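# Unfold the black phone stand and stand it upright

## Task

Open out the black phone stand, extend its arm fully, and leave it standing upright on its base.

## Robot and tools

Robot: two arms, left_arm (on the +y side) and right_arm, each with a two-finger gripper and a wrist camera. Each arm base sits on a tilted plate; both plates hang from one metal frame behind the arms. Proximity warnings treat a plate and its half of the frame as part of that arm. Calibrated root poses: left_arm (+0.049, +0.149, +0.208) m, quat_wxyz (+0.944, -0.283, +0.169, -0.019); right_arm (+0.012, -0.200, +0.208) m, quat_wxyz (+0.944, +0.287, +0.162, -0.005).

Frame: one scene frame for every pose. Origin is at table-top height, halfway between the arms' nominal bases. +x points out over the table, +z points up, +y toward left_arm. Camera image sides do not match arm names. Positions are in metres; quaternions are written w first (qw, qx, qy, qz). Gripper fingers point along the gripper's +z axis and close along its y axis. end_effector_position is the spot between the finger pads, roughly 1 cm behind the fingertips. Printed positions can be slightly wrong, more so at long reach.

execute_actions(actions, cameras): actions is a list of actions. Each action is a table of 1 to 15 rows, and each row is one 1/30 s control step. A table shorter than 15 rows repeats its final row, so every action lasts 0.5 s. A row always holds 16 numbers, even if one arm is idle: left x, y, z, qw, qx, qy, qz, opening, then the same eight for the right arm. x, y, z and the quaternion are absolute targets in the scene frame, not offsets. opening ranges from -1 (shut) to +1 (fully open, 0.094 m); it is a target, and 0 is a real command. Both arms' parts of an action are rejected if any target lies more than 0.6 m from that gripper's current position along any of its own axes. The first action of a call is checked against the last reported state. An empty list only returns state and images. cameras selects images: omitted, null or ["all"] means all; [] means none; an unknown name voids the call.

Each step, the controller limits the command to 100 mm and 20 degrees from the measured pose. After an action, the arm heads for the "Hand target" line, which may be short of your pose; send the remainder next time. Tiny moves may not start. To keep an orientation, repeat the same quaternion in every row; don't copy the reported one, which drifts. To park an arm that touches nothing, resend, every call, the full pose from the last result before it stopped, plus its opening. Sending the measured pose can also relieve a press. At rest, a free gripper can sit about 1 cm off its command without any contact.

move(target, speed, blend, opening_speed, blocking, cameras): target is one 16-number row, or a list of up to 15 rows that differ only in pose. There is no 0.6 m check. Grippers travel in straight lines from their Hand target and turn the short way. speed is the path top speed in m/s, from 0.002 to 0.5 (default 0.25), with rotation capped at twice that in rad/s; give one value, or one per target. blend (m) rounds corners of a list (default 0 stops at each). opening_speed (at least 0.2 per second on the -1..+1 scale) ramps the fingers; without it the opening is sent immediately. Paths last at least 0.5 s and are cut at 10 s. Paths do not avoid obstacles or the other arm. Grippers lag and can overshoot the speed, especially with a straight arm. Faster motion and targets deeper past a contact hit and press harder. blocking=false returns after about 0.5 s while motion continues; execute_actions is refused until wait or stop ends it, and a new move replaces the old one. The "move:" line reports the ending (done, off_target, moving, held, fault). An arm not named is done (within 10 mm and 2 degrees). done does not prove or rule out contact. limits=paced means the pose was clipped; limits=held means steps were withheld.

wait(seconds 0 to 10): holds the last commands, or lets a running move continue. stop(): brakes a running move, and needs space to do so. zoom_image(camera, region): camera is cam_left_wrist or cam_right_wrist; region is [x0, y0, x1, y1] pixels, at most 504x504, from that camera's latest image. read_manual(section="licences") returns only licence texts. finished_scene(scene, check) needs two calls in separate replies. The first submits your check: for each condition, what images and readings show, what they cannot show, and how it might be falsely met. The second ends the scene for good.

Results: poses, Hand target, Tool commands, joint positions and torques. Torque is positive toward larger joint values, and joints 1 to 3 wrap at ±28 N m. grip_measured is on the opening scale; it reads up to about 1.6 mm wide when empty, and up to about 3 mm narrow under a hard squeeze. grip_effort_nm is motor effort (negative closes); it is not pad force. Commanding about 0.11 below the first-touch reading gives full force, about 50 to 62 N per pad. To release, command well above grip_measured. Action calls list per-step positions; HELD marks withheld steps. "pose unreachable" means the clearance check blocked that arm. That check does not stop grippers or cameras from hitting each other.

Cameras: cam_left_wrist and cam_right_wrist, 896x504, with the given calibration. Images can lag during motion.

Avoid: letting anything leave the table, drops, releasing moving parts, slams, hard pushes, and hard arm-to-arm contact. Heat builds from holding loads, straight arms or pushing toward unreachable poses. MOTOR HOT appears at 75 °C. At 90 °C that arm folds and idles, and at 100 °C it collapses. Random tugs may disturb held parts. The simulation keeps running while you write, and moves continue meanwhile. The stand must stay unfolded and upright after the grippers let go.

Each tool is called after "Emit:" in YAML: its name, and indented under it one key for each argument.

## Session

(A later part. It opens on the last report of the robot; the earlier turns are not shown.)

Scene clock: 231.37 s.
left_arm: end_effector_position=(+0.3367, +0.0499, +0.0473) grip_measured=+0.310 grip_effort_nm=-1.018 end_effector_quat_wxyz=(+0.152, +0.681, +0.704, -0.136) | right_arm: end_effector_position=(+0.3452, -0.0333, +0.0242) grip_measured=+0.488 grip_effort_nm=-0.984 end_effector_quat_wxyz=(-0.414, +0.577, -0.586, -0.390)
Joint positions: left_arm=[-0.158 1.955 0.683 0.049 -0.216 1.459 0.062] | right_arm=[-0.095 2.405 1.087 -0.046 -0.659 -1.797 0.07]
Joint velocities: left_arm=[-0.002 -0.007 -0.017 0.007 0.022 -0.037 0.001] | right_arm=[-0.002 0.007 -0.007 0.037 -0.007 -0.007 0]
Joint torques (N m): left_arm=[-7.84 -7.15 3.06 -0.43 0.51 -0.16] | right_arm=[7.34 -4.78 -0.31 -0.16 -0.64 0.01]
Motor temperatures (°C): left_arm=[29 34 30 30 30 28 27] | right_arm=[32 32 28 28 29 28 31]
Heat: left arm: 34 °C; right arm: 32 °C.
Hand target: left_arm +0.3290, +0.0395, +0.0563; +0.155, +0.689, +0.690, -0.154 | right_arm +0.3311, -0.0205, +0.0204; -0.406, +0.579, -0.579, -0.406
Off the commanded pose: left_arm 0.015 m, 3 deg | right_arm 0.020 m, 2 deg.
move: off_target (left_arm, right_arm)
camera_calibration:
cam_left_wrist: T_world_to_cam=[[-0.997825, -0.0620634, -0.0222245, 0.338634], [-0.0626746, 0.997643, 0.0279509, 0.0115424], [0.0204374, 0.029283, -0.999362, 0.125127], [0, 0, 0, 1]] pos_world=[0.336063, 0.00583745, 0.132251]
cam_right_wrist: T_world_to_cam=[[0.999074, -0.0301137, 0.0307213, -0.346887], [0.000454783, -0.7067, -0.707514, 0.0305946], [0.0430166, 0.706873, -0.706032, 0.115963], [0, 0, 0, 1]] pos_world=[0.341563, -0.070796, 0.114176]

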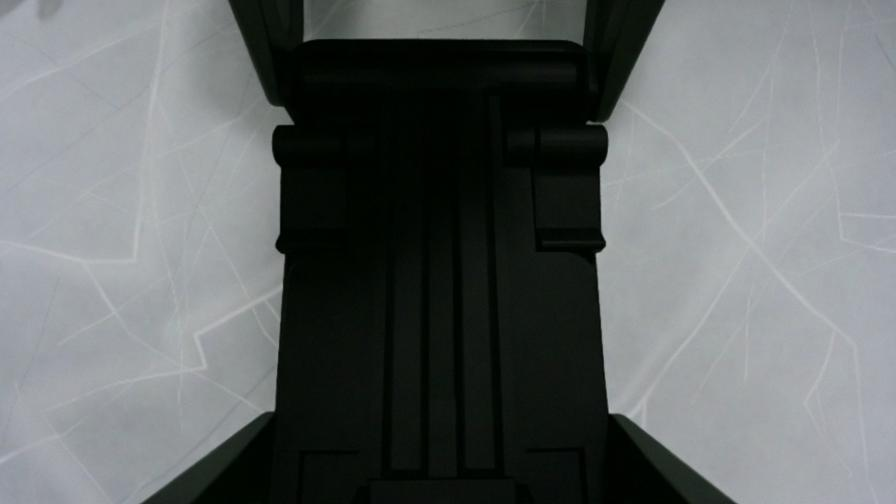

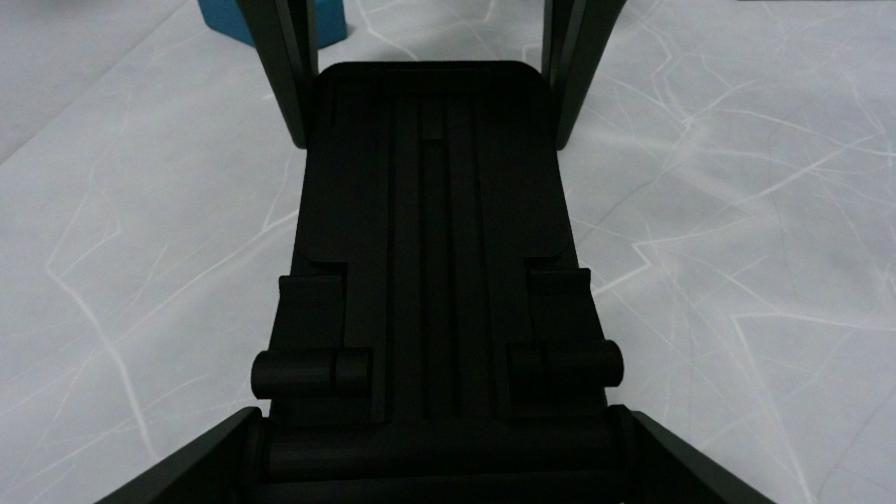

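Emit:
move:
  target:
    - [0.328,0.024,0.081,0.0308,0.7064,0.7064,-0.0308,0.22,0.331,-0.020,0.020,0.4056,-0.579,0.579,0.4056,0.36]
  speed: 0.05

Scene clock: 238.03 s.
left_arm: end_effector_position=(+0.3359, +0.0349, +0.0790) grip_measured=+0.310 grip_effort_nm=-1.013 end_effector_quat_wxyz=(+0.035, +0.692, +0.720, -0.020) | right_arm: end_effector_position=(+0.3435, -0.0316, +0.0278) grip_measured=+0.487 grip_effort_nm=-0.994 end_effector_quat_wxyz=(-0.419, +0.572, -0.583, -0.398)
Joint positions: left_arm=[-0.451 2.039 0.848 -0.259 -0.61 1.098 0.062] | right_arm=[-0.094 2.405 1.082 -0.049 -0.679 -1.795 0.07]
Joint velocities: left_arm=[-0.002 0.002 -0.012 -0.037 -0.022 -0.022 -0.001] | right_arm=[-0.007 0.012 -0.002 -0.051 -0.066 0.007 0]
Joint torques (N m): left_arm=[-8.73 -4.81 5.87 -0.34 0.25 -0.1] | right_arm=[7.31 -4.9 -0.08 -0.05 -0.42 -0.03]
Motor temperatures (°C): left_arm=[29 34 30 30 30 28 27] | right_arm=[32 32 27 28 29 28 31]
Heat: left arm: 34 °C; right arm: 32 °C.
Hand target: left_arm +0.3276, +0.0228, +0.0820; +0.033, +0.707, +0.706, -0.033 | right_arm +0.3309, -0.0205, +0.0205; -0.406, +0.579, -0.579, -0.406
Off the commanded pose: left_arm 0.014 m, 3 deg | right_arm 0.019 m, 2 deg.
move: off_target (left_arm, right_arm)
camera_calibration:
cam_left_wrist: T_world_to_cam=[[-0.997506, -0.0624688, -0.0328586, 0.338342], [-0.0700533, 0.933146, 0.352607, 0.00462062], [0.00863492, 0.354029, -0.935195, 0.144869], [0, 0, 0, 1]] pos_world=[0.336571, -0.0344636, 0.144968]
cam_right_wrist: T_world_to_cam=[[0.999199, -0.0313779, 0.0248215, -0.34519], [-0.00378715, -0.691799, -0.72208, 0.0366485], [0.0398288, 0.721408, -0.691364, 0.118498], [0, 0, 0, 1]] pos_world=[0.340333, -0.0709635, 0.116957]

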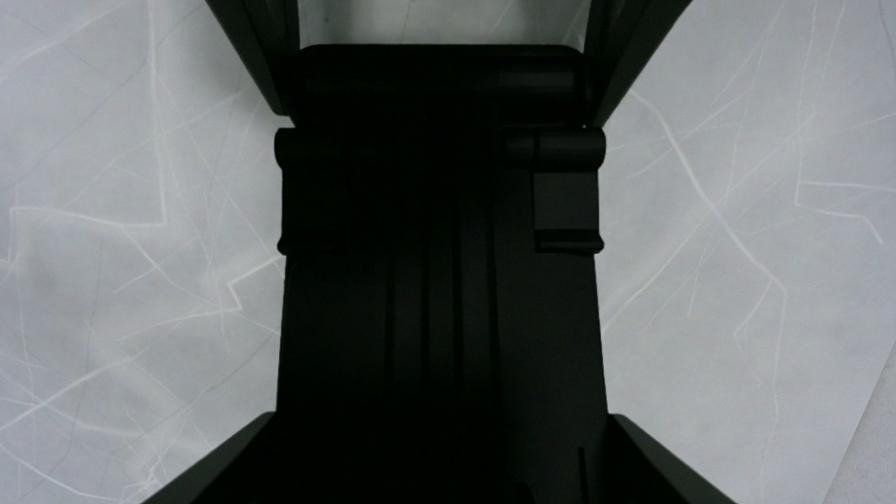

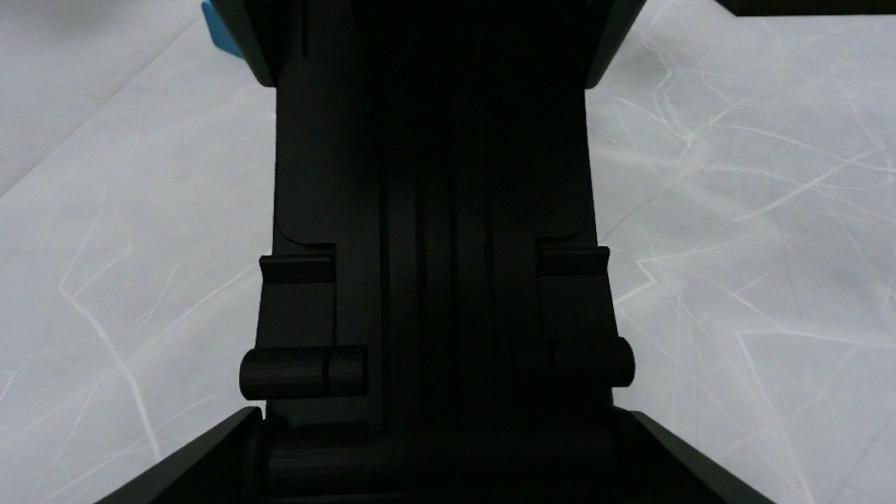

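Emit:
move:
  target:
    - [0.328,0.006,0.099,-0.0923,0.701,0.701,0.0923,0.22,0.331,-0.020,0.020,0.4056,-0.579,0.579,0.4056,0.36]
  speed: 0.05

Scene clock: 243.87 s.
left_arm: end_effector_position=(+0.3384, +0.0334, +0.1097) grip_measured=+0.309 grip_effort_nm=-1.013 end_effector_quat_wxyz=(-0.104, +0.696, +0.703, +0.102) | right_arm: end_effector_position=(+0.3425, -0.0392, +0.0257) grip_measured=+0.486 grip_effort_nm=-0.984 end_effector_quat_wxyz=(-0.422, +0.558, -0.589, -0.405)
Joint positions: left_arm=[-0.626 2.289 1.213 -0.875 -0.868 0.658 0.062] | right_arm=[-0.124 2.405 1.081 -0.06 -0.705 -1.8 0.07]
Joint velocities: left_arm=[-0.012 -0.002 0.002 -0.037 -0.051 -0.051 -0.001] | right_arm=[-0.002 -0.012 -0.002 0.051 0.022 -0.051 -0.001]
Joint torques (N m): left_arm=[-10.45 -2.84 5.93 0.11 0.26 -0.09] | right_arm=[9.92 -5.01 -0.2 -0.06 -0.19 -0.01]
Motor temperatures (°C): left_arm=[30 34 30 30 30 28 27] | right_arm=[33 32 27 28 29 28 31]
Heat: left arm: 34 °C; right arm: 33 °C.
Hand target: left_arm +0.3264, +0.0066, +0.1001; -0.090, +0.703, +0.700, +0.089 | right_arm +0.3305, -0.0212, +0.0206; -0.406, +0.579, -0.579, -0.406
Off the commanded pose: left_arm 0.031 m, 2 deg | right_arm 0.023 m, 3 deg.
move: off_target (left_arm, right_arm)
camera_calibration:
cam_left_wrist: T_world_to_cam=[[-0.999483, -0.0260986, -0.0187976, 0.339695], [-0.0319797, 0.743993, 0.667421, -0.0457286], [-0.00343345, 0.667677, -0.744443, 0.146738], [0, 0, 0, 1]] pos_world=[0.33856, -0.055086, 0.146143]
cam_right_wrist: T_world_to_cam=[[0.998626, -0.052237, 0.00420958, -0.344448], [-0.0323751, -0.678093, -0.734263, 0.0405537], [0.0412102, 0.733117, -0.678853, 0.122208], [0, 0, 0, 1]] pos_world=[0.340251, -0.0800865, 0.114188]

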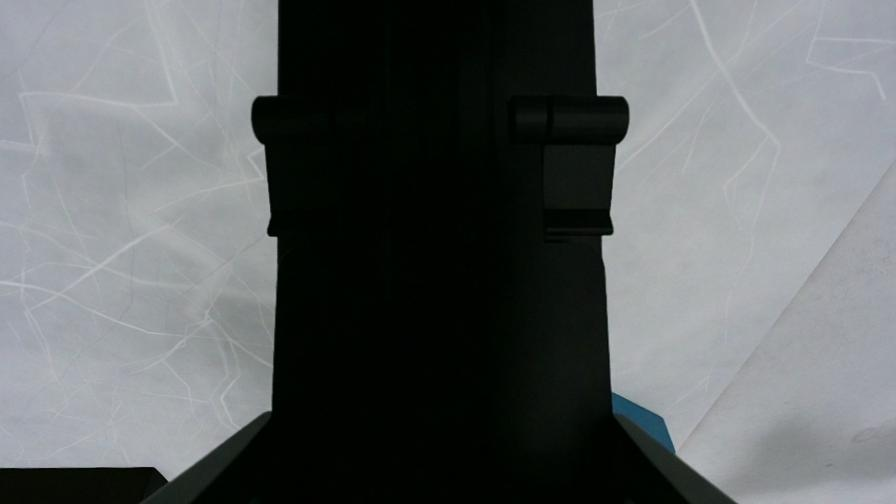

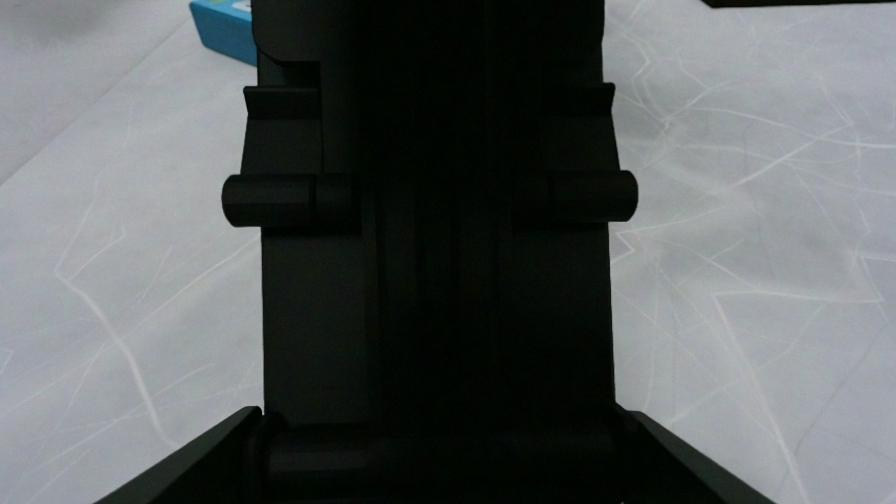

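Emit:
move:
  target:
    - [0.328,0.040,0.098,-0.0308,0.7064,0.7064,0.0308,0.22,0.331,-0.024,0.020,0.4056,-0.579,0.579,0.4056,0.36]
  speed: 0.05

Scene clock: 250.37 s.
left_arm: end_effector_position=(+0.3357, +0.0467, +0.1014) grip_measured=+0.309 grip_effort_nm=-1.013 end_effector_quat_wxyz=(-0.038, +0.699, +0.711, +0.062) | right_arm: end_effector_position=(+0.3413, -0.0362, +0.0253) grip_measured=+0.486 grip_effort_nm=-0.984 end_effector_quat_wxyz=(-0.417, +0.568, -0.586, -0.401)
Joint positions: left_arm=[-0.558 2.105 0.978 -0.553 -0.804 0.892 0.062] | right_arm=[-0.111 2.405 1.081 -0.06 -0.685 -1.806 0.07]
Joint velocities: left_arm=[-0.002 -0.017 -0.012 -0.022 -0.007 -0.037 -0.001] | right_arm=[-0.002 0.007 0.017 -0.066 -0.037 -0.007 -0.001]
Joint torques (N m): left_arm=[-5.29 -7.42 3.45 0.02 0.53 0.31] | right_arm=[8.02 -5.3 0.34 -0.18 -0.48 -0.07]
Motor temperatures (°C): left_arm=[30 34 30 30 30 28 28] | right_arm=[33 32 27 28 29 28 31]
Heat: left arm: 34 °C; right arm: 33 °C.
Hand target: left_arm +0.3288, +0.0408, +0.0987; -0.032, +0.705, +0.707, +0.033 | right_arm +0.3310, -0.0242, +0.0204; -0.406, +0.579, -0.579, -0.406
Off the commanded pose: left_arm 0.011 m, 4 deg | right_arm 0.017 m, 2 deg.
move: off_target (left_arm, right_arm)
camera_calibration:
cam_left_wrist: T_world_to_cam=[[-0.997997, -0.0332492, -0.0538156, 0.340558], [-0.0573083, 0.835419, 0.546617, -0.0336655], [0.026784, 0.548607, -0.835651, 0.136339], [0, 0, 0, 1]] pos_world=[0.334295, -0.0353487, 0.150662]
cam_right_wrist: T_world_to_cam=[[0.99925, -0.035685, 0.0150212, -0.34294], [-0.0137655, -0.690062, -0.72362, 0.0352137], [0.0361879, 0.72287, -0.690035, 0.121466], [0, 0, 0, 1]] pos_world=[0.338772, -0.0757427, 0.114449]

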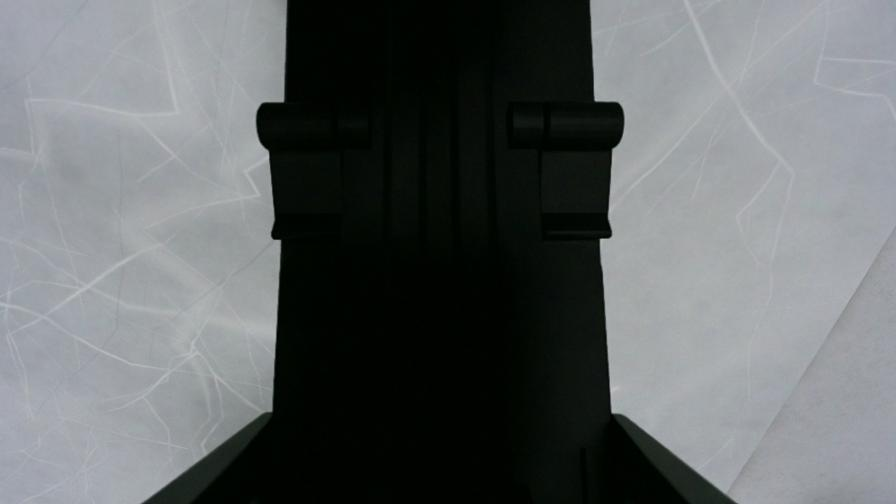

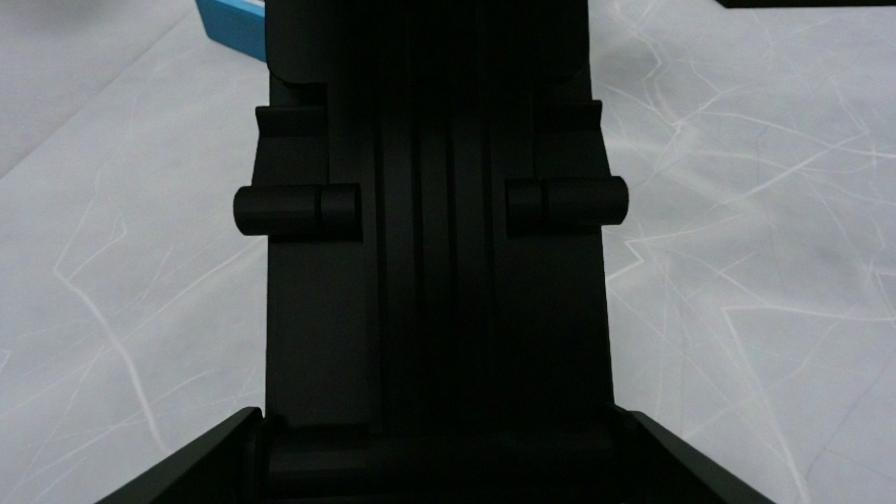

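Emit:
move:
  target:
    - [0.328,0.058,0.112,-0.0308,0.7064,0.7064,0.0308,0.22,0.331,-0.024,0.020,0.4056,-0.579,0.579,0.4056,0.36]
  speed: 0.05

Scene clock: 253.97 s.
left_arm: end_effector_position=(+0.3314, +0.0532, +0.1067) grip_measured=+0.309 grip_effort_nm=-1.013 end_effector_quat_wxyz=(-0.029, +0.695, +0.717, +0.043) | right_arm: end_effector_position=(+0.3412, -0.0310, +0.0283) grip_measured=+0.486 grip_effort_nm=-0.984 end_effector_quat_wxyz=(-0.418, +0.574, -0.580, -0.400)
Joint positions: left_arm=[-0.544 2.039 0.934 -0.543 -0.764 0.91 0.062] | right_arm=[-0.093 2.405 1.081 -0.056 -0.678 -1.804 0.07]
Joint velocities: left_arm=[0.002 -0.002 0.002 -0.081 0.007 -0.066 0] | right_arm=[-0.002 -0.007 -0.012 -0.007 -0.037 -0.007 -0.001]
Joint torques (N m): left_arm=[-5.34 -9.17 4.18 -0.55 0.15 0.34] | right_arm=[6.42 -5.12 0.13 -0.16 -0.46 -0.05]
Motor temperatures (°C): left_arm=[30 34 30 30 30 28 28] | right_arm=[33 32 27 28 29 28 31]
Heat: left arm: 34 °C; right arm: 33 °C.
Hand target: left_arm +0.3282, +0.0581, +0.1117; -0.031, +0.706, +0.707, +0.032 | right_arm +0.3311, -0.0241, +0.0203; -0.406, +0.579, -0.579, -0.406
Off the commanded pose: left_arm 0.008 m, 2 deg | right_arm 0.015 m, 2 deg.
move: off_target (right_arm)
camera_calibration:
cam_left_wrist: T_world_to_cam=[[-0.99802, -0.0493991, -0.0389366, 0.336104], [-0.0623876, 0.856242, 0.512794, -0.0381065], [0.00800753, 0.514208, -0.857628, 0.147717], [0, 0, 0, 1]] pos_world=[0.331878, -0.0267256, 0.159314]
cam_right_wrist: T_world_to_cam=[[0.999398, -0.0226616, 0.0262814, -0.342716], [0.00333922, -0.691022, -0.722826, 0.0350325], [0.0345414, 0.722478, -0.69053, 0.120316], [0, 0, 0, 1]] pos_world=[0.338237, -0.0704841, 0.117411]

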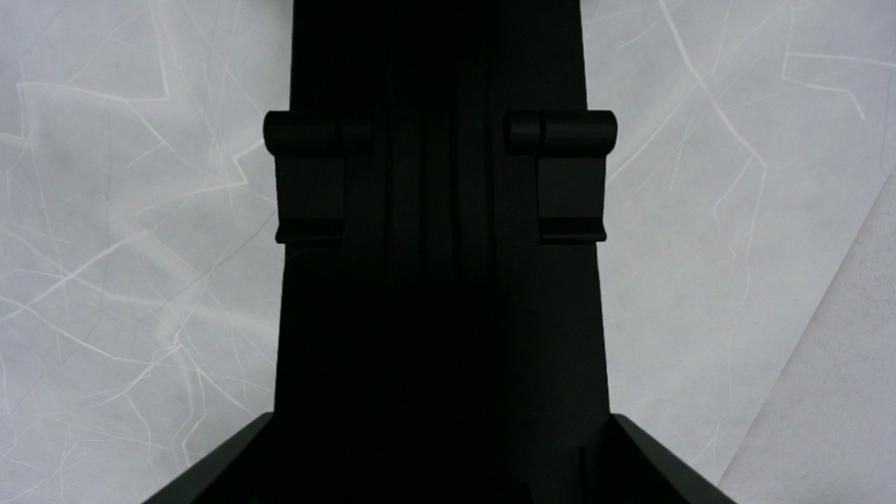

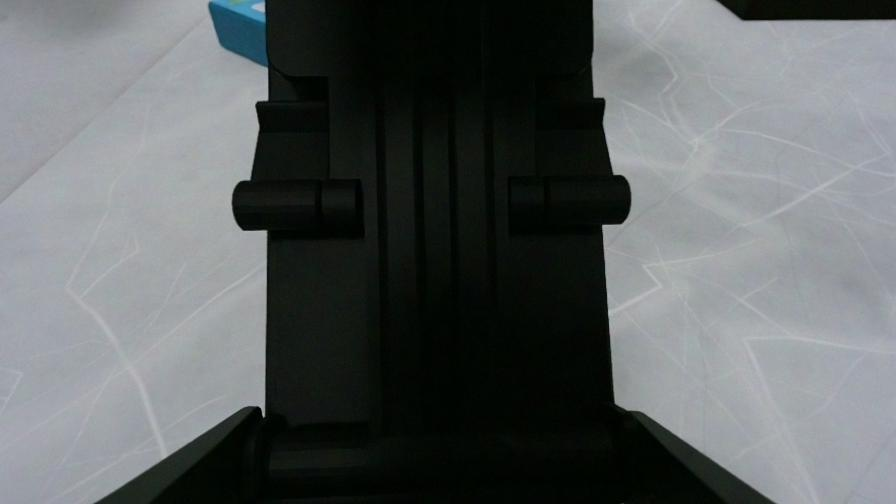

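Emit:
move:
  target:
    - [0.328,0.047,0.103,-0.0308,0.7064,0.7064,0.0308,0.22,0.331,-0.024,0.018,0.4056,-0.579,0.579,0.4056,0.36]
  speed: 0.05
  cameras: []

Emit:
move:
  target:
    - [0.328,0.047,0.103,-0.0308,0.7064,0.7064,0.0308,0.75,0.331,-0.024,0.018,0.4056,-0.579,0.579,0.4056,0.36]
  opening_speed: 0.3

Scene clock: 258.33 s.
left_arm: end_effector_position=(+0.3321, +0.0522, +0.1062) grip_measured=+0.309 grip_effort_nm=-1.013 end_effector_quat_wxyz=(-0.027, +0.694, +0.718, +0.043) | right_arm: end_effector_position=(+0.3411, -0.0311, +0.0280) grip_measured=+0.486 grip_effort_nm=-0.984 end_effector_quat_wxyz=(-0.417, +0.575, -0.580, -0.399)
Joint positions: left_arm=[-0.544 2.041 0.934 -0.535 -0.764 0.911 0.062] | right_arm=[-0.093 2.405 1.081 -0.056 -0.677 -1.804 0.07]
Joint velocities: left_arm=[0.002 0.017 -0.002 -0.007 -0.051 -0.007 0] | right_arm=[0.002 -0.022 0.002 0.051 -0.007 -0.066 0]
Joint torques (N m): left_arm=[-5.81 -5.01 5.85 -0.25 0.18 0.28] | right_arm=[6.24 -4.53 0.64 -0.2 -0.49 -0.1]
Motor temperatures (°C): left_arm=[30 35 30 30 30 28 28] | right_arm=[33 32 27 28 29 28 31]
Heat: left arm: 35 °C; right arm: 33 °C.
Hand target: left_arm +0.3280, +0.0470, +0.1030; -0.030, +0.706, +0.707, +0.031 | right_arm +0.3309, -0.0243, +0.0184; -0.406, +0.579, -0.579, -0.406
Off the commanded pose: left_arm 0.007 m, 2 deg | right_arm 0.016 m, 2 deg.
move: off_target (right_arm)
No camera images: "cameras" was empty.

Scene clock: 260.30 s.
left_arm: end_effector_position=(+0.3312, +0.0508, +0.1060) grip_measured=+0.749 grip_effort_nm=0.081 end_effector_quat_wxyz=(-0.026, +0.700, +0.712, +0.038) | right_arm: end_effector_position=(+0.3413, -0.0320, +0.0255) grip_measured=+0.486 grip_effort_nm=-0.989 end_effector_quat_wxyz=(-0.413, +0.578, -0.582, -0.396)
Joint positions: left_arm=[-0.544 2.041 0.934 -0.535 -0.755 0.929 0.082] | right_arm=[-0.093 2.406 1.083 -0.056 -0.663 -1.804 0.07]
Joint velocities: left_arm=[0.002 -0.022 -0.017 0.007 -0.051 -0.037 0.001] | right_arm=[0.012 0.007 -0.012 -0.007 -0.037 -0.022 -0.001]
Joint torques (N m): left_arm=[-5.72 -5 5.94 -0.26 0.1 0.04] | right_arm=[5.87 -4.75 0.49 -0.2 -0.6 -0.09]
Motor temperatures (°C): left_arm=[30 35 30 30 30 28 28] | right_arm=[33 32 27 28 29 28 31]
Heat: left arm: 35 °C; right arm: 33 °C.
Hand target: left_arm +0.3279, +0.0471, +0.1030; -0.031, +0.706, +0.706, +0.031 | right_arm +0.3311, -0.0242, +0.0184; -0.406, +0.579, -0.579, -0.406
Off the commanded pose: left_arm 0.006 m, 1 deg | right_arm 0.015 m, 1 deg.
move: off_target (right_arm)
camera_calibration:
cam_left_wrist: T_world_to_cam=[[-0.998774, -0.0351437, -0.0348748, 0.33485], [-0.0479496, 0.862086, 0.504488, -0.0398735], [0.0123355, 0.505542, -0.862714, 0.147912], [0, 0, 0, 1]] pos_world=[0.330703, -0.0286335, 0.159399]
cam_right_wrist: T_world_to_cam=[[0.999442, -0.0200637, 0.0266864, -0.342735], [0.00491343, -0.702207, -0.711955, 0.0311935], [0.0330239, 0.71169, -0.701717, 0.119518], [0, 0, 0, 1]] pos_world=[0.338444, -0.070032, 0.115223]

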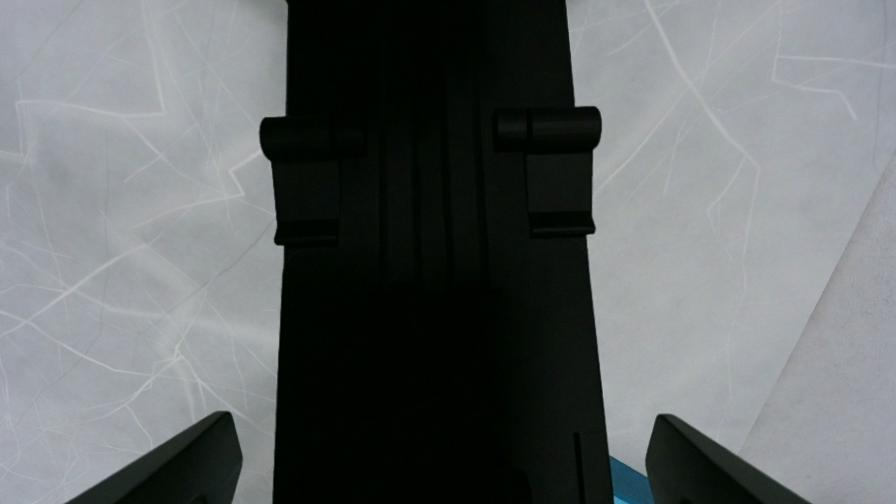

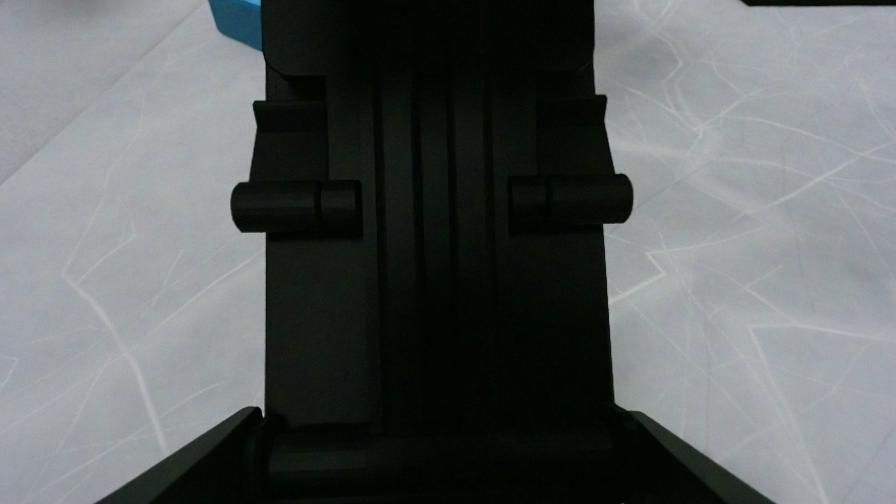

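Emit:
move:
  target:
    - [0.328,0.055,0.20,-0.0308,0.7064,0.7064,0.0308,0.9,0.331,-0.024,0.018,0.4056,-0.579,0.579,0.4056,0.36]
    - [0.29,0.23,0.15,0.4056,0.579,0.579,-0.4056,0.9,0.331,-0.024,0.018,0.4056,-0.579,0.579,0.4056,0.36]

Emit:
zoom_image:
  camera: "cam_left_wrist"
  region: [250, 100, 600, 450]

Scene clock: 267.93 s.
left_arm: end_effector_position=(+0.2857, +0.2360, +0.1469) grip_measured=+0.899 grip_effort_nm=0.081 end_effector_quat_wxyz=(+0.256, +0.546, +0.714, -0.356) | right_arm: end_effector_position=(+0.3413, -0.0320, +0.0255) grip_measured=+0.486 grip_effort_nm=-0.984 end_effector_quat_wxyz=(-0.413, +0.578, -0.582, -0.396)
Joint positions: left_arm=[0.686 1.475 0.941 -1.033 0.439 2.099 0.089] | right_arm=[-0.093 2.406 1.083 -0.056 -0.663 -1.804 0.07]
Joint velocities: left_arm=[-0.027 -0.017 -0.002 0.007 -0.037 0.095 0.001] | right_arm=[0.002 0.007 -0.007 -0.051 -0.007 0.022 0]
Joint torques (N m): left_arm=[-0.96 -5.53 5.76 -1.47 0.5 0.07] | right_arm=[6.09 -4.75 0.51 -0.21 -0.62 -0.07]
Motor temperatures (°C): left_arm=[29 35 30 30 30 28 27] | right_arm=[33 32 27 28 29 28 31]
Heat: left arm: 35 °C; right arm: 33 °C.
Hand target: left_arm +0.2871, +0.2342, +0.1460; +0.262, +0.539, +0.711, -0.367 | right_arm +0.3310, -0.0242, +0.0183; -0.406, +0.579, -0.579, -0.406
Off the commanded pose: left_arm 0.008 m, 24 deg; orientation clipped | right_arm 0.015 m, 1 deg.
joint sent to its limit (left arm) — joint 6 (wrist roll), upper limit. The joint targets are off in position and orientation.
move: off_target (left_arm, right_arm); limits=paced
camera_calibration:
cam_left_wrist: T_world_to_cam=[[-0.955974, -0.17574, 0.235009, 0.278553], [-0.262158, 0.871307, -0.414846, -0.0282339], [-0.13186, -0.458191, -0.879019, 0.361172], [0, 0, 0, 1]] pos_world=[0.306512, 0.239039, 0.240301]
cam_right_wrist: T_world_to_cam=[[0.999442, -0.0200637, 0.0266864, -0.342735], [0.00491343, -0.702207, -0.711955, 0.0311935], [0.0330239, 0.71169, -0.701717, 0.119518], [0, 0, 0, 1]] pos_world=[0.338444, -0.070032, 0.115223]

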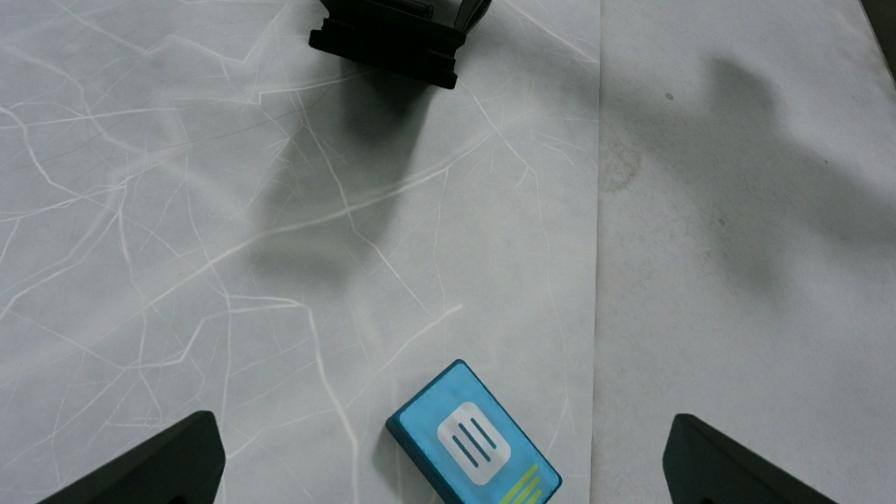

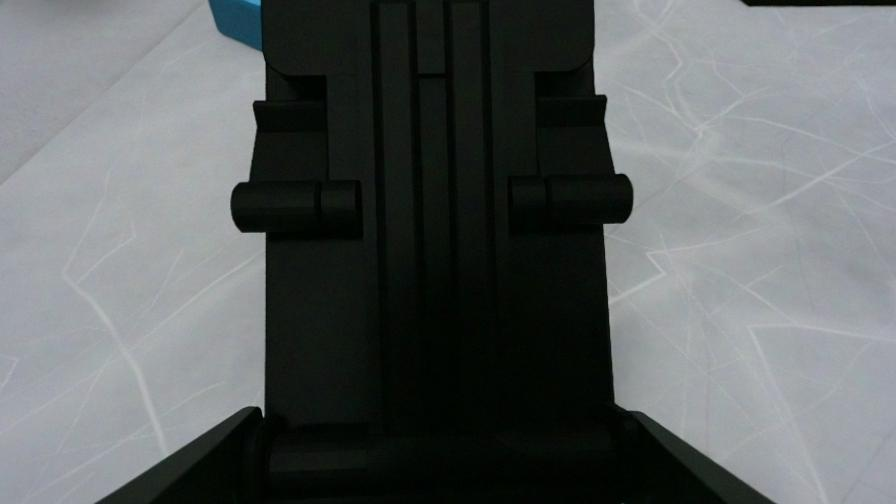

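Scaled by 1.440.

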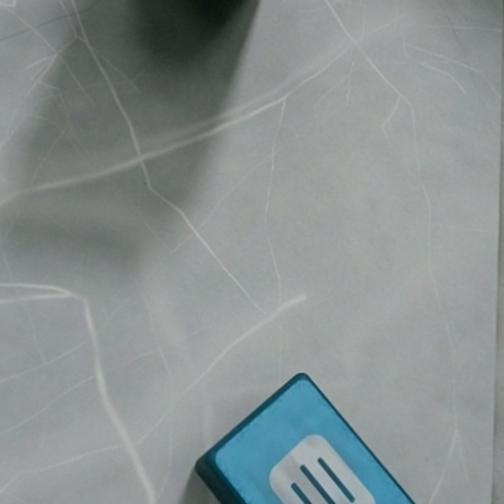

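Emit:
move:
  target:
    - [0.41,0.21,0.11,0.349,0.650,0.498,-0.455,0.9,0.331,-0.024,0.018,0.4056,-0.579,0.579,0.4056,0.36]
  cameras: ["cam_left_wrist"]

Emit:
zoom_image:
  camera: "cam_left_wrist"
  region: [250, 100, 650, 400]

Scene clock: 274.30 s.
left_arm: end_effector_position=(+0.4095, +0.2197, +0.1119) grip_measured=+0.899 grip_effort_nm=0.081 end_effector_quat_wxyz=(+0.272, +0.609, +0.621, -0.411) | right_arm: end_effector_position=(+0.3413, -0.0320, +0.0255) grip_measured=+0.486 grip_effort_nm=-0.989 end_effector_quat_wxyz=(-0.413, +0.578, -0.582, -0.396)
Joint positions: left_arm=[0.449 2.024 1.608 -1.242 0.443 2.1 0.089] | right_arm=[-0.093 2.406 1.083 -0.056 -0.663 -1.804 0.07]
Joint velocities: left_arm=[0.012 -0.002 -0.002 0.007 -0.022 0.037 -0.002] | right_arm=[-0.012 -0.002 0.002 0.11 -0.051 0.037 0.001]
Joint torques (N m): left_arm=[-5.74 -8.14 6.69 -1.48 0.48 0.07] | right_arm=[6.12 -4.57 0.44 -0.24 -0.62 -0.07]
Motor temperatures (°C): left_arm=[29 35 30 31 30 28 27] | right_arm=[32 32 27 28 29 28 31]
Heat: left arm: 35 °C; right arm: 32 °C.
Hand target: left_arm +0.4104, +0.2078, +0.1098; +0.275, +0.610, +0.609, -0.426 | right_arm +0.3310, -0.0242, +0.0183; -0.406, +0.579, -0.579, -0.406
Off the commanded pose: left_arm 0.010 m, 18 deg | right_arm 0.015 m, 1 deg.
joint sent to its limit (left arm) — joint 6 (wrist roll), upper limit. The joint targets are off in orientation, not in position.
move: off_target (left_arm, right_arm)
camera_calibration:
cam_left_wrist: T_world_to_cam=[[-0.980355, 0.0566459, 0.188935, 0.366423], [-0.0547909, 0.841968, -0.536738, -0.0609411], [-0.189481, -0.536546, -0.822323, 0.373743], [0, 0, 0, 1]] pos_world=[0.426702, 0.231084, 0.205398]
Images, in order (width x height): cam_left_wrist 896x504.

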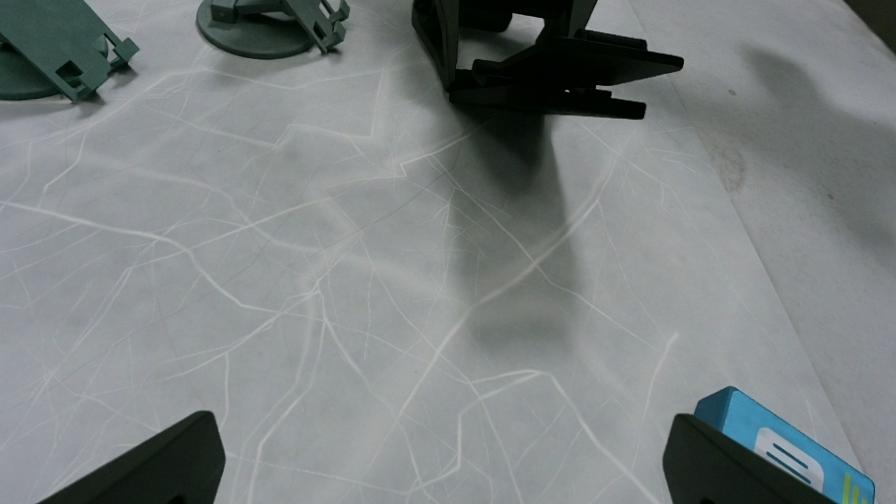

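Scaled by 1.260.

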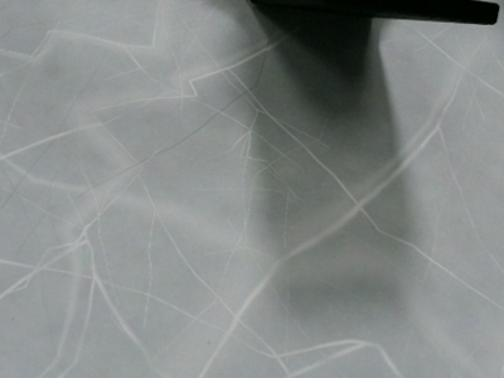

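Emit:
zoom_image:
  camera: "cam_left_wrist"
  region: [390, 0, 710, 180]

Scaled by 1.575.

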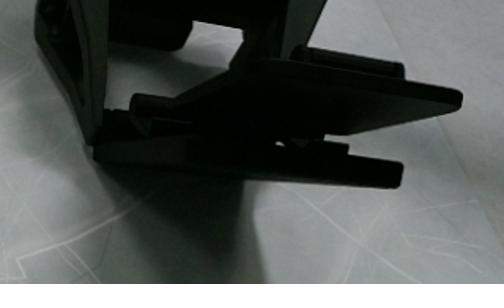

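Emit:
move:
  target:
    - [0.38,0.24,0.15,0.273,0.609,0.621,-0.411,0.9,0.331,-0.06,0.14,0.4056,-0.579,0.579,0.4056,0.36]
  speed: 0.12

Emit:
zoom_image:
  camera: "cam_left_wrist"
  region: [300, 0, 700, 300]

Scene clock: 301.43 s.
left_arm: end_effector_position=(+0.3824, +0.2355, +0.1429) grip_measured=+0.899 grip_effort_nm=0.076 end_effector_quat_wxyz=(+0.257, +0.602, +0.633, -0.413) | right_arm: end_effector_position=(+0.3336, -0.0619, +0.1294) grip_measured=+0.486 grip_effort_nm=-0.979 end_effector_quat_wxyz=(-0.404, +0.582, -0.586, -0.395)
Joint positions: left_arm=[0.483 1.88 1.508 -1.299 0.421 2.1 0.089] | right_arm=[0.002 1.975 0.87 -0.212 -0.623 -1.687 0.07]
Joint velocities: left_arm=[0.012 -0.007 -0.007 -0.051 0.022 0.066 0.001] | right_arm=[-0.007 0.007 -0.007 0.037 -0.022 -0.022 0]
Joint torques (N m): left_arm=[-2.61 -12.79 4.27 -1.54 0.38 0.08] | right_arm=[6.5 -8.7 0.84 -0.36 -0.8 0.04]
Motor temperatures (°C): left_arm=[29 37 31 31 30 28 26] | right_arm=[32 33 27 28 29 28 32]
Heat: left arm: 37 °C; right arm: 33 °C.
Hand target: left_arm +0.3802, +0.2400, +0.1500; +0.260, +0.603, +0.634, -0.408 | right_arm +0.3296, -0.0589, +0.1406; -0.406, +0.579, -0.579, -0.407
Off the commanded pose: left_arm 0.009 m, 2 deg | right_arm 0.011 m, 2 deg.
joint sent to its limit (left arm) — joint 6 (wrist roll), upper limit. The joint targets still meet the commanded pose.
move: off_target (right_arm)
camera_calibration:
cam_left_wrist: T_world_to_cam=[[-0.974105, 0.0431835, 0.221935, 0.329088], [-0.0798233, 0.852697, -0.516271, -0.0549598], [-0.211538, -0.520618, -0.827169, 0.407903], [0, 0, 0, 1]] pos_world=[0.402466, 0.245014, 0.235994]
cam_right_wrist: T_world_to_cam=[[0.999769, -0.0130991, 0.0170545, -0.336857], [0.0025816, -0.714222, -0.699915, 0.0826828], [0.0213489, 0.699797, -0.714023, 0.21867], [0, 0, 0, 1]] pos_world=[0.331897, -0.098383, 0.219751]

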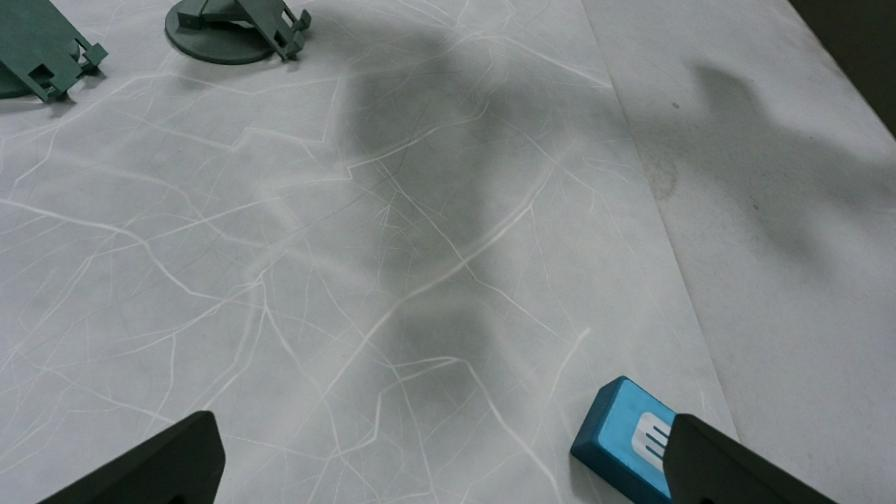

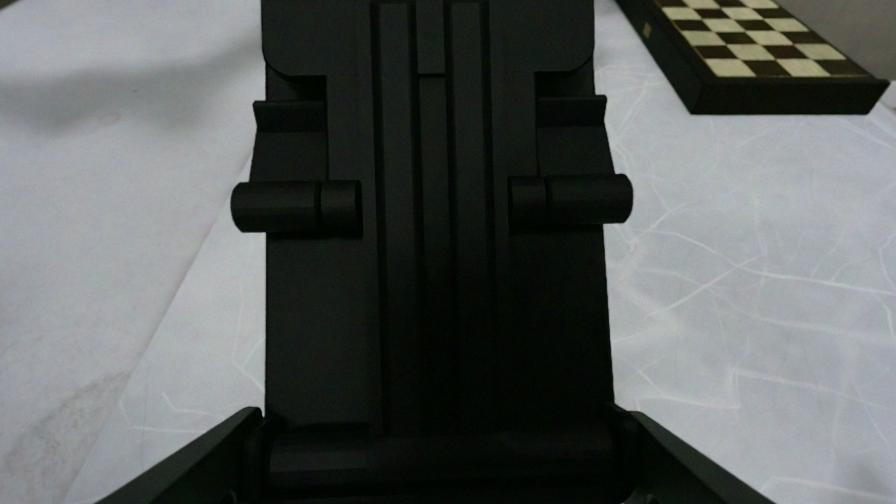

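Scaled by 1.260.

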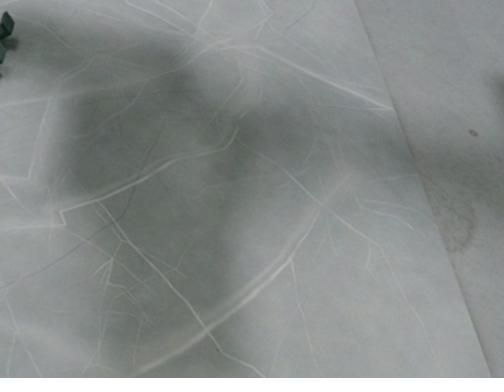

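Emit:
execute_actions:
  actions: []

Scene clock: 316.03 s.
left_arm: end_effector_position=(+0.3822, +0.2355, +0.1430) grip_measured=+0.899 grip_effort_nm=0.076 end_effector_quat_wxyz=(+0.257, +0.602, +0.632, -0.414) | right_arm: end_effector_position=(+0.3334, -0.0619, +0.1293) grip_measured=+0.486 grip_effort_nm=-0.979 end_effector_quat_wxyz=(-0.403, +0.582, -0.586, -0.395)
Joint positions: left_arm=[0.483 1.88 1.508 -1.3 0.421 2.1 0.089] | right_arm=[0.002 1.975 0.87 -0.213 -0.623 -1.686 0.07]
Joint velocities: left_arm=[0.002 0.012 0.002 0.022 0.066 -0.051 0.001] | right_arm=[0.017 -0.007 -0.002 -0.007 0.037 -0.007 0]
Joint torques (N m): left_arm=[-2.52 -12.79 4.26 -1.54 0.38 0.05] | right_arm=[6.76 -8.84 0.7 -0.33 -0.88 0.09]
Motor temperatures (°C): left_arm=[29 45 30 32 30 28 26] | right_arm=[32 36 27 28 29 28 32]
Heat: left arm: 45 °C; right arm: 36 °C.
Hand target: left_arm +0.3802, +0.2400, +0.1500; +0.260, +0.603, +0.634, -0.408 | right_arm +0.3296, -0.0589, +0.1406; -0.406, +0.579, -0.579, -0.407
Tool commands: left_gripper/opening=+0.9 right_gripper/opening=+0.36
Off the commanded pose: left_arm 0.009 m, 2 deg | right_arm 0.011 m, 1 deg.
camera_calibration:
cam_left_wrist: T_world_to_cam=[[-0.973929, 0.0436735, 0.222611, 0.328621], [-0.07977, 0.852694, -0.516284, -0.0549544], [-0.212367, -0.520582, -0.826979, 0.408198], [0, 0, 0, 1]] pos_world=[0.402357, 0.245008, 0.236045]
cam_right_wrist: T_world_to_cam=[[0.999797, -0.0125758, 0.0157265, -0.336409], [0.00202058, -0.714402, -0.699732, 0.082801], [0.0200347, 0.699622, -0.714232, 0.21911], [0, 0, 0, 1]] pos_world=[0.331784, -0.0983718, 0.219725]

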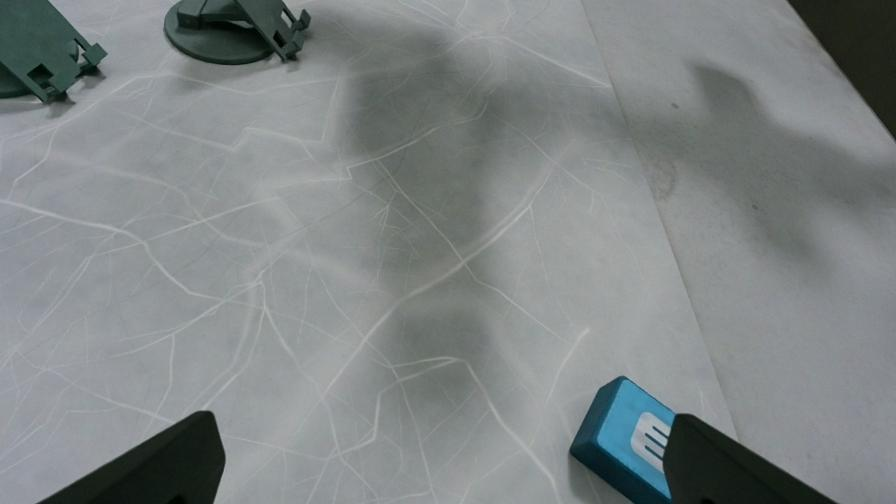

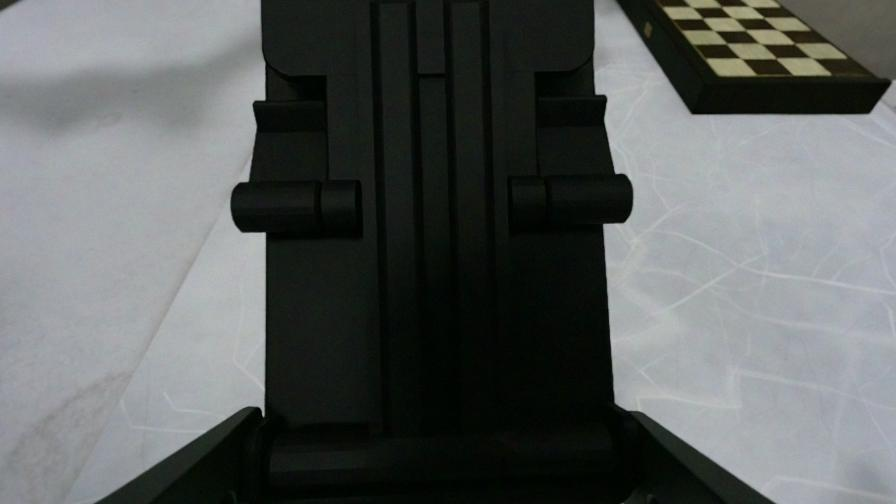

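Emit:
move:
  target: [0.43,0.19,0.18,0,0,0.766,-0.643,0.9,0.331,-0.06,0.14,0.4056,-0.579,0.579,0.4056,0.36]
  speed: 0.15

Scene clock: 336.33 s.
left_arm: end_effector_position=(+0.4269, +0.1992, +0.1802) grip_measured=+0.899 grip_effort_nm=0.076 end_effector_quat_wxyz=(+0.002, -0.004, +0.774, -0.633) | right_arm: end_effector_position=(+0.3325, -0.0619, +0.1292) grip_measured=+0.486 grip_effort_nm=-0.984 end_effector_quat_wxyz=(-0.401, +0.582, -0.586, -0.397)
Joint positions: left_arm=[0.463 1.991 1.584 -1.374 0.816 0.748 0.089] | right_arm=[0.002 1.975 0.87 -0.218 -0.622 -1.686 0.07]
Joint velocities: left_arm=[-0.012 0.007 -0.002 0.007 0.022 -0.007 -0.001] | right_arm=[0.002 -0.012 0.002 -0.081 0.037 0.051 0]
Joint torques (N m): left_arm=[-5.78 -9.46 4.15 -1.3 0.63 -0.04] | right_arm=[6.2 -8.57 1.24 -0.35 -0.86 0.04]
Motor temperatures (°C): left_arm=[29 46 30 32 30 28 26] | right_arm=[32 37 27 28 30 28 32]
Heat: left arm: 46 °C; right arm: 37 °C.
Hand target: left_arm +0.4286, +0.1885, +0.1801; +0.002, +0.000, +0.766, -0.643 | right_arm +0.3309, -0.0599, +0.1398; -0.406, +0.579, -0.579, -0.406
Off the commanded pose: left_arm 0.010 m, 2 deg | right_arm 0.011 m, 1 deg.
move: off_target (right_arm)
camera_calibration:
cam_left_wrist: T_world_to_cam=[[0.0255293, -0.214028, 0.976494, -0.145689], [-0.908094, 0.403463, 0.112172, 0.328638], [-0.417988, -0.889612, -0.184057, 0.475017], [0, 0, 0, 1]] pos_world=[0.500705, 0.258806, 0.19283]
cam_right_wrist: T_world_to_cam=[[0.999874, -0.0101784, 0.0121713, -0.334906], [0.00123411, -0.7149, -0.699225, 0.0828824], [0.0158183, 0.699152, -0.714798, 0.220526], [0, 0, 0, 1]] pos_world=[0.331273, -0.0983374, 0.219661]

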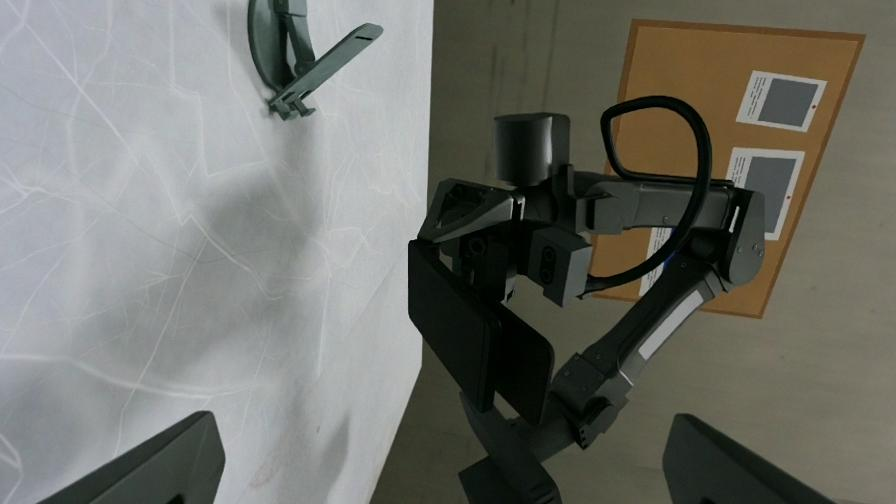

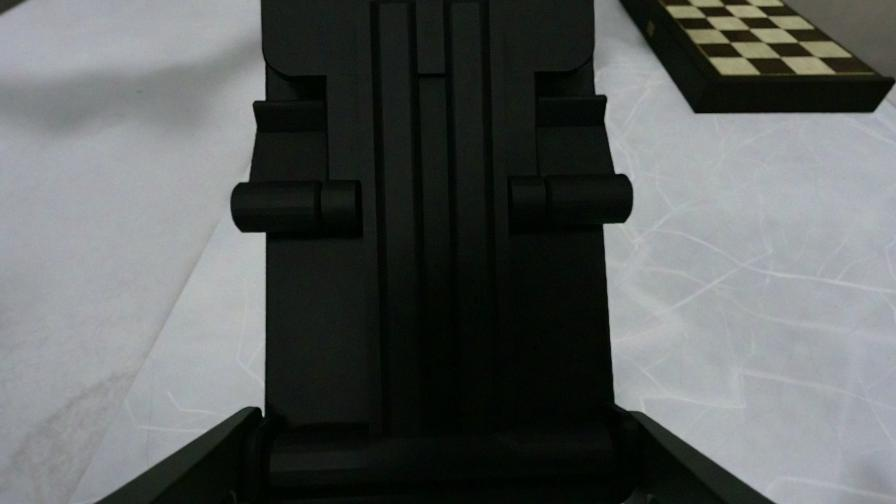

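Emit:
zoom_image:
  camera: "cam_left_wrist"
  region: [390, 170, 610, 460]

Scaled by 1.738.

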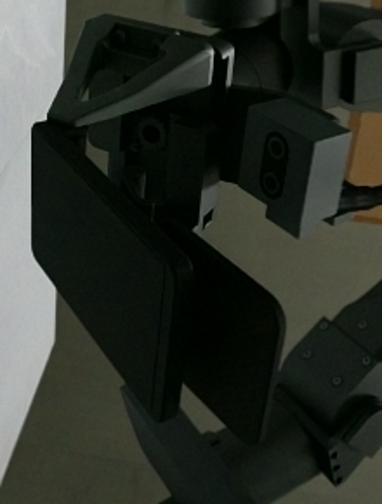

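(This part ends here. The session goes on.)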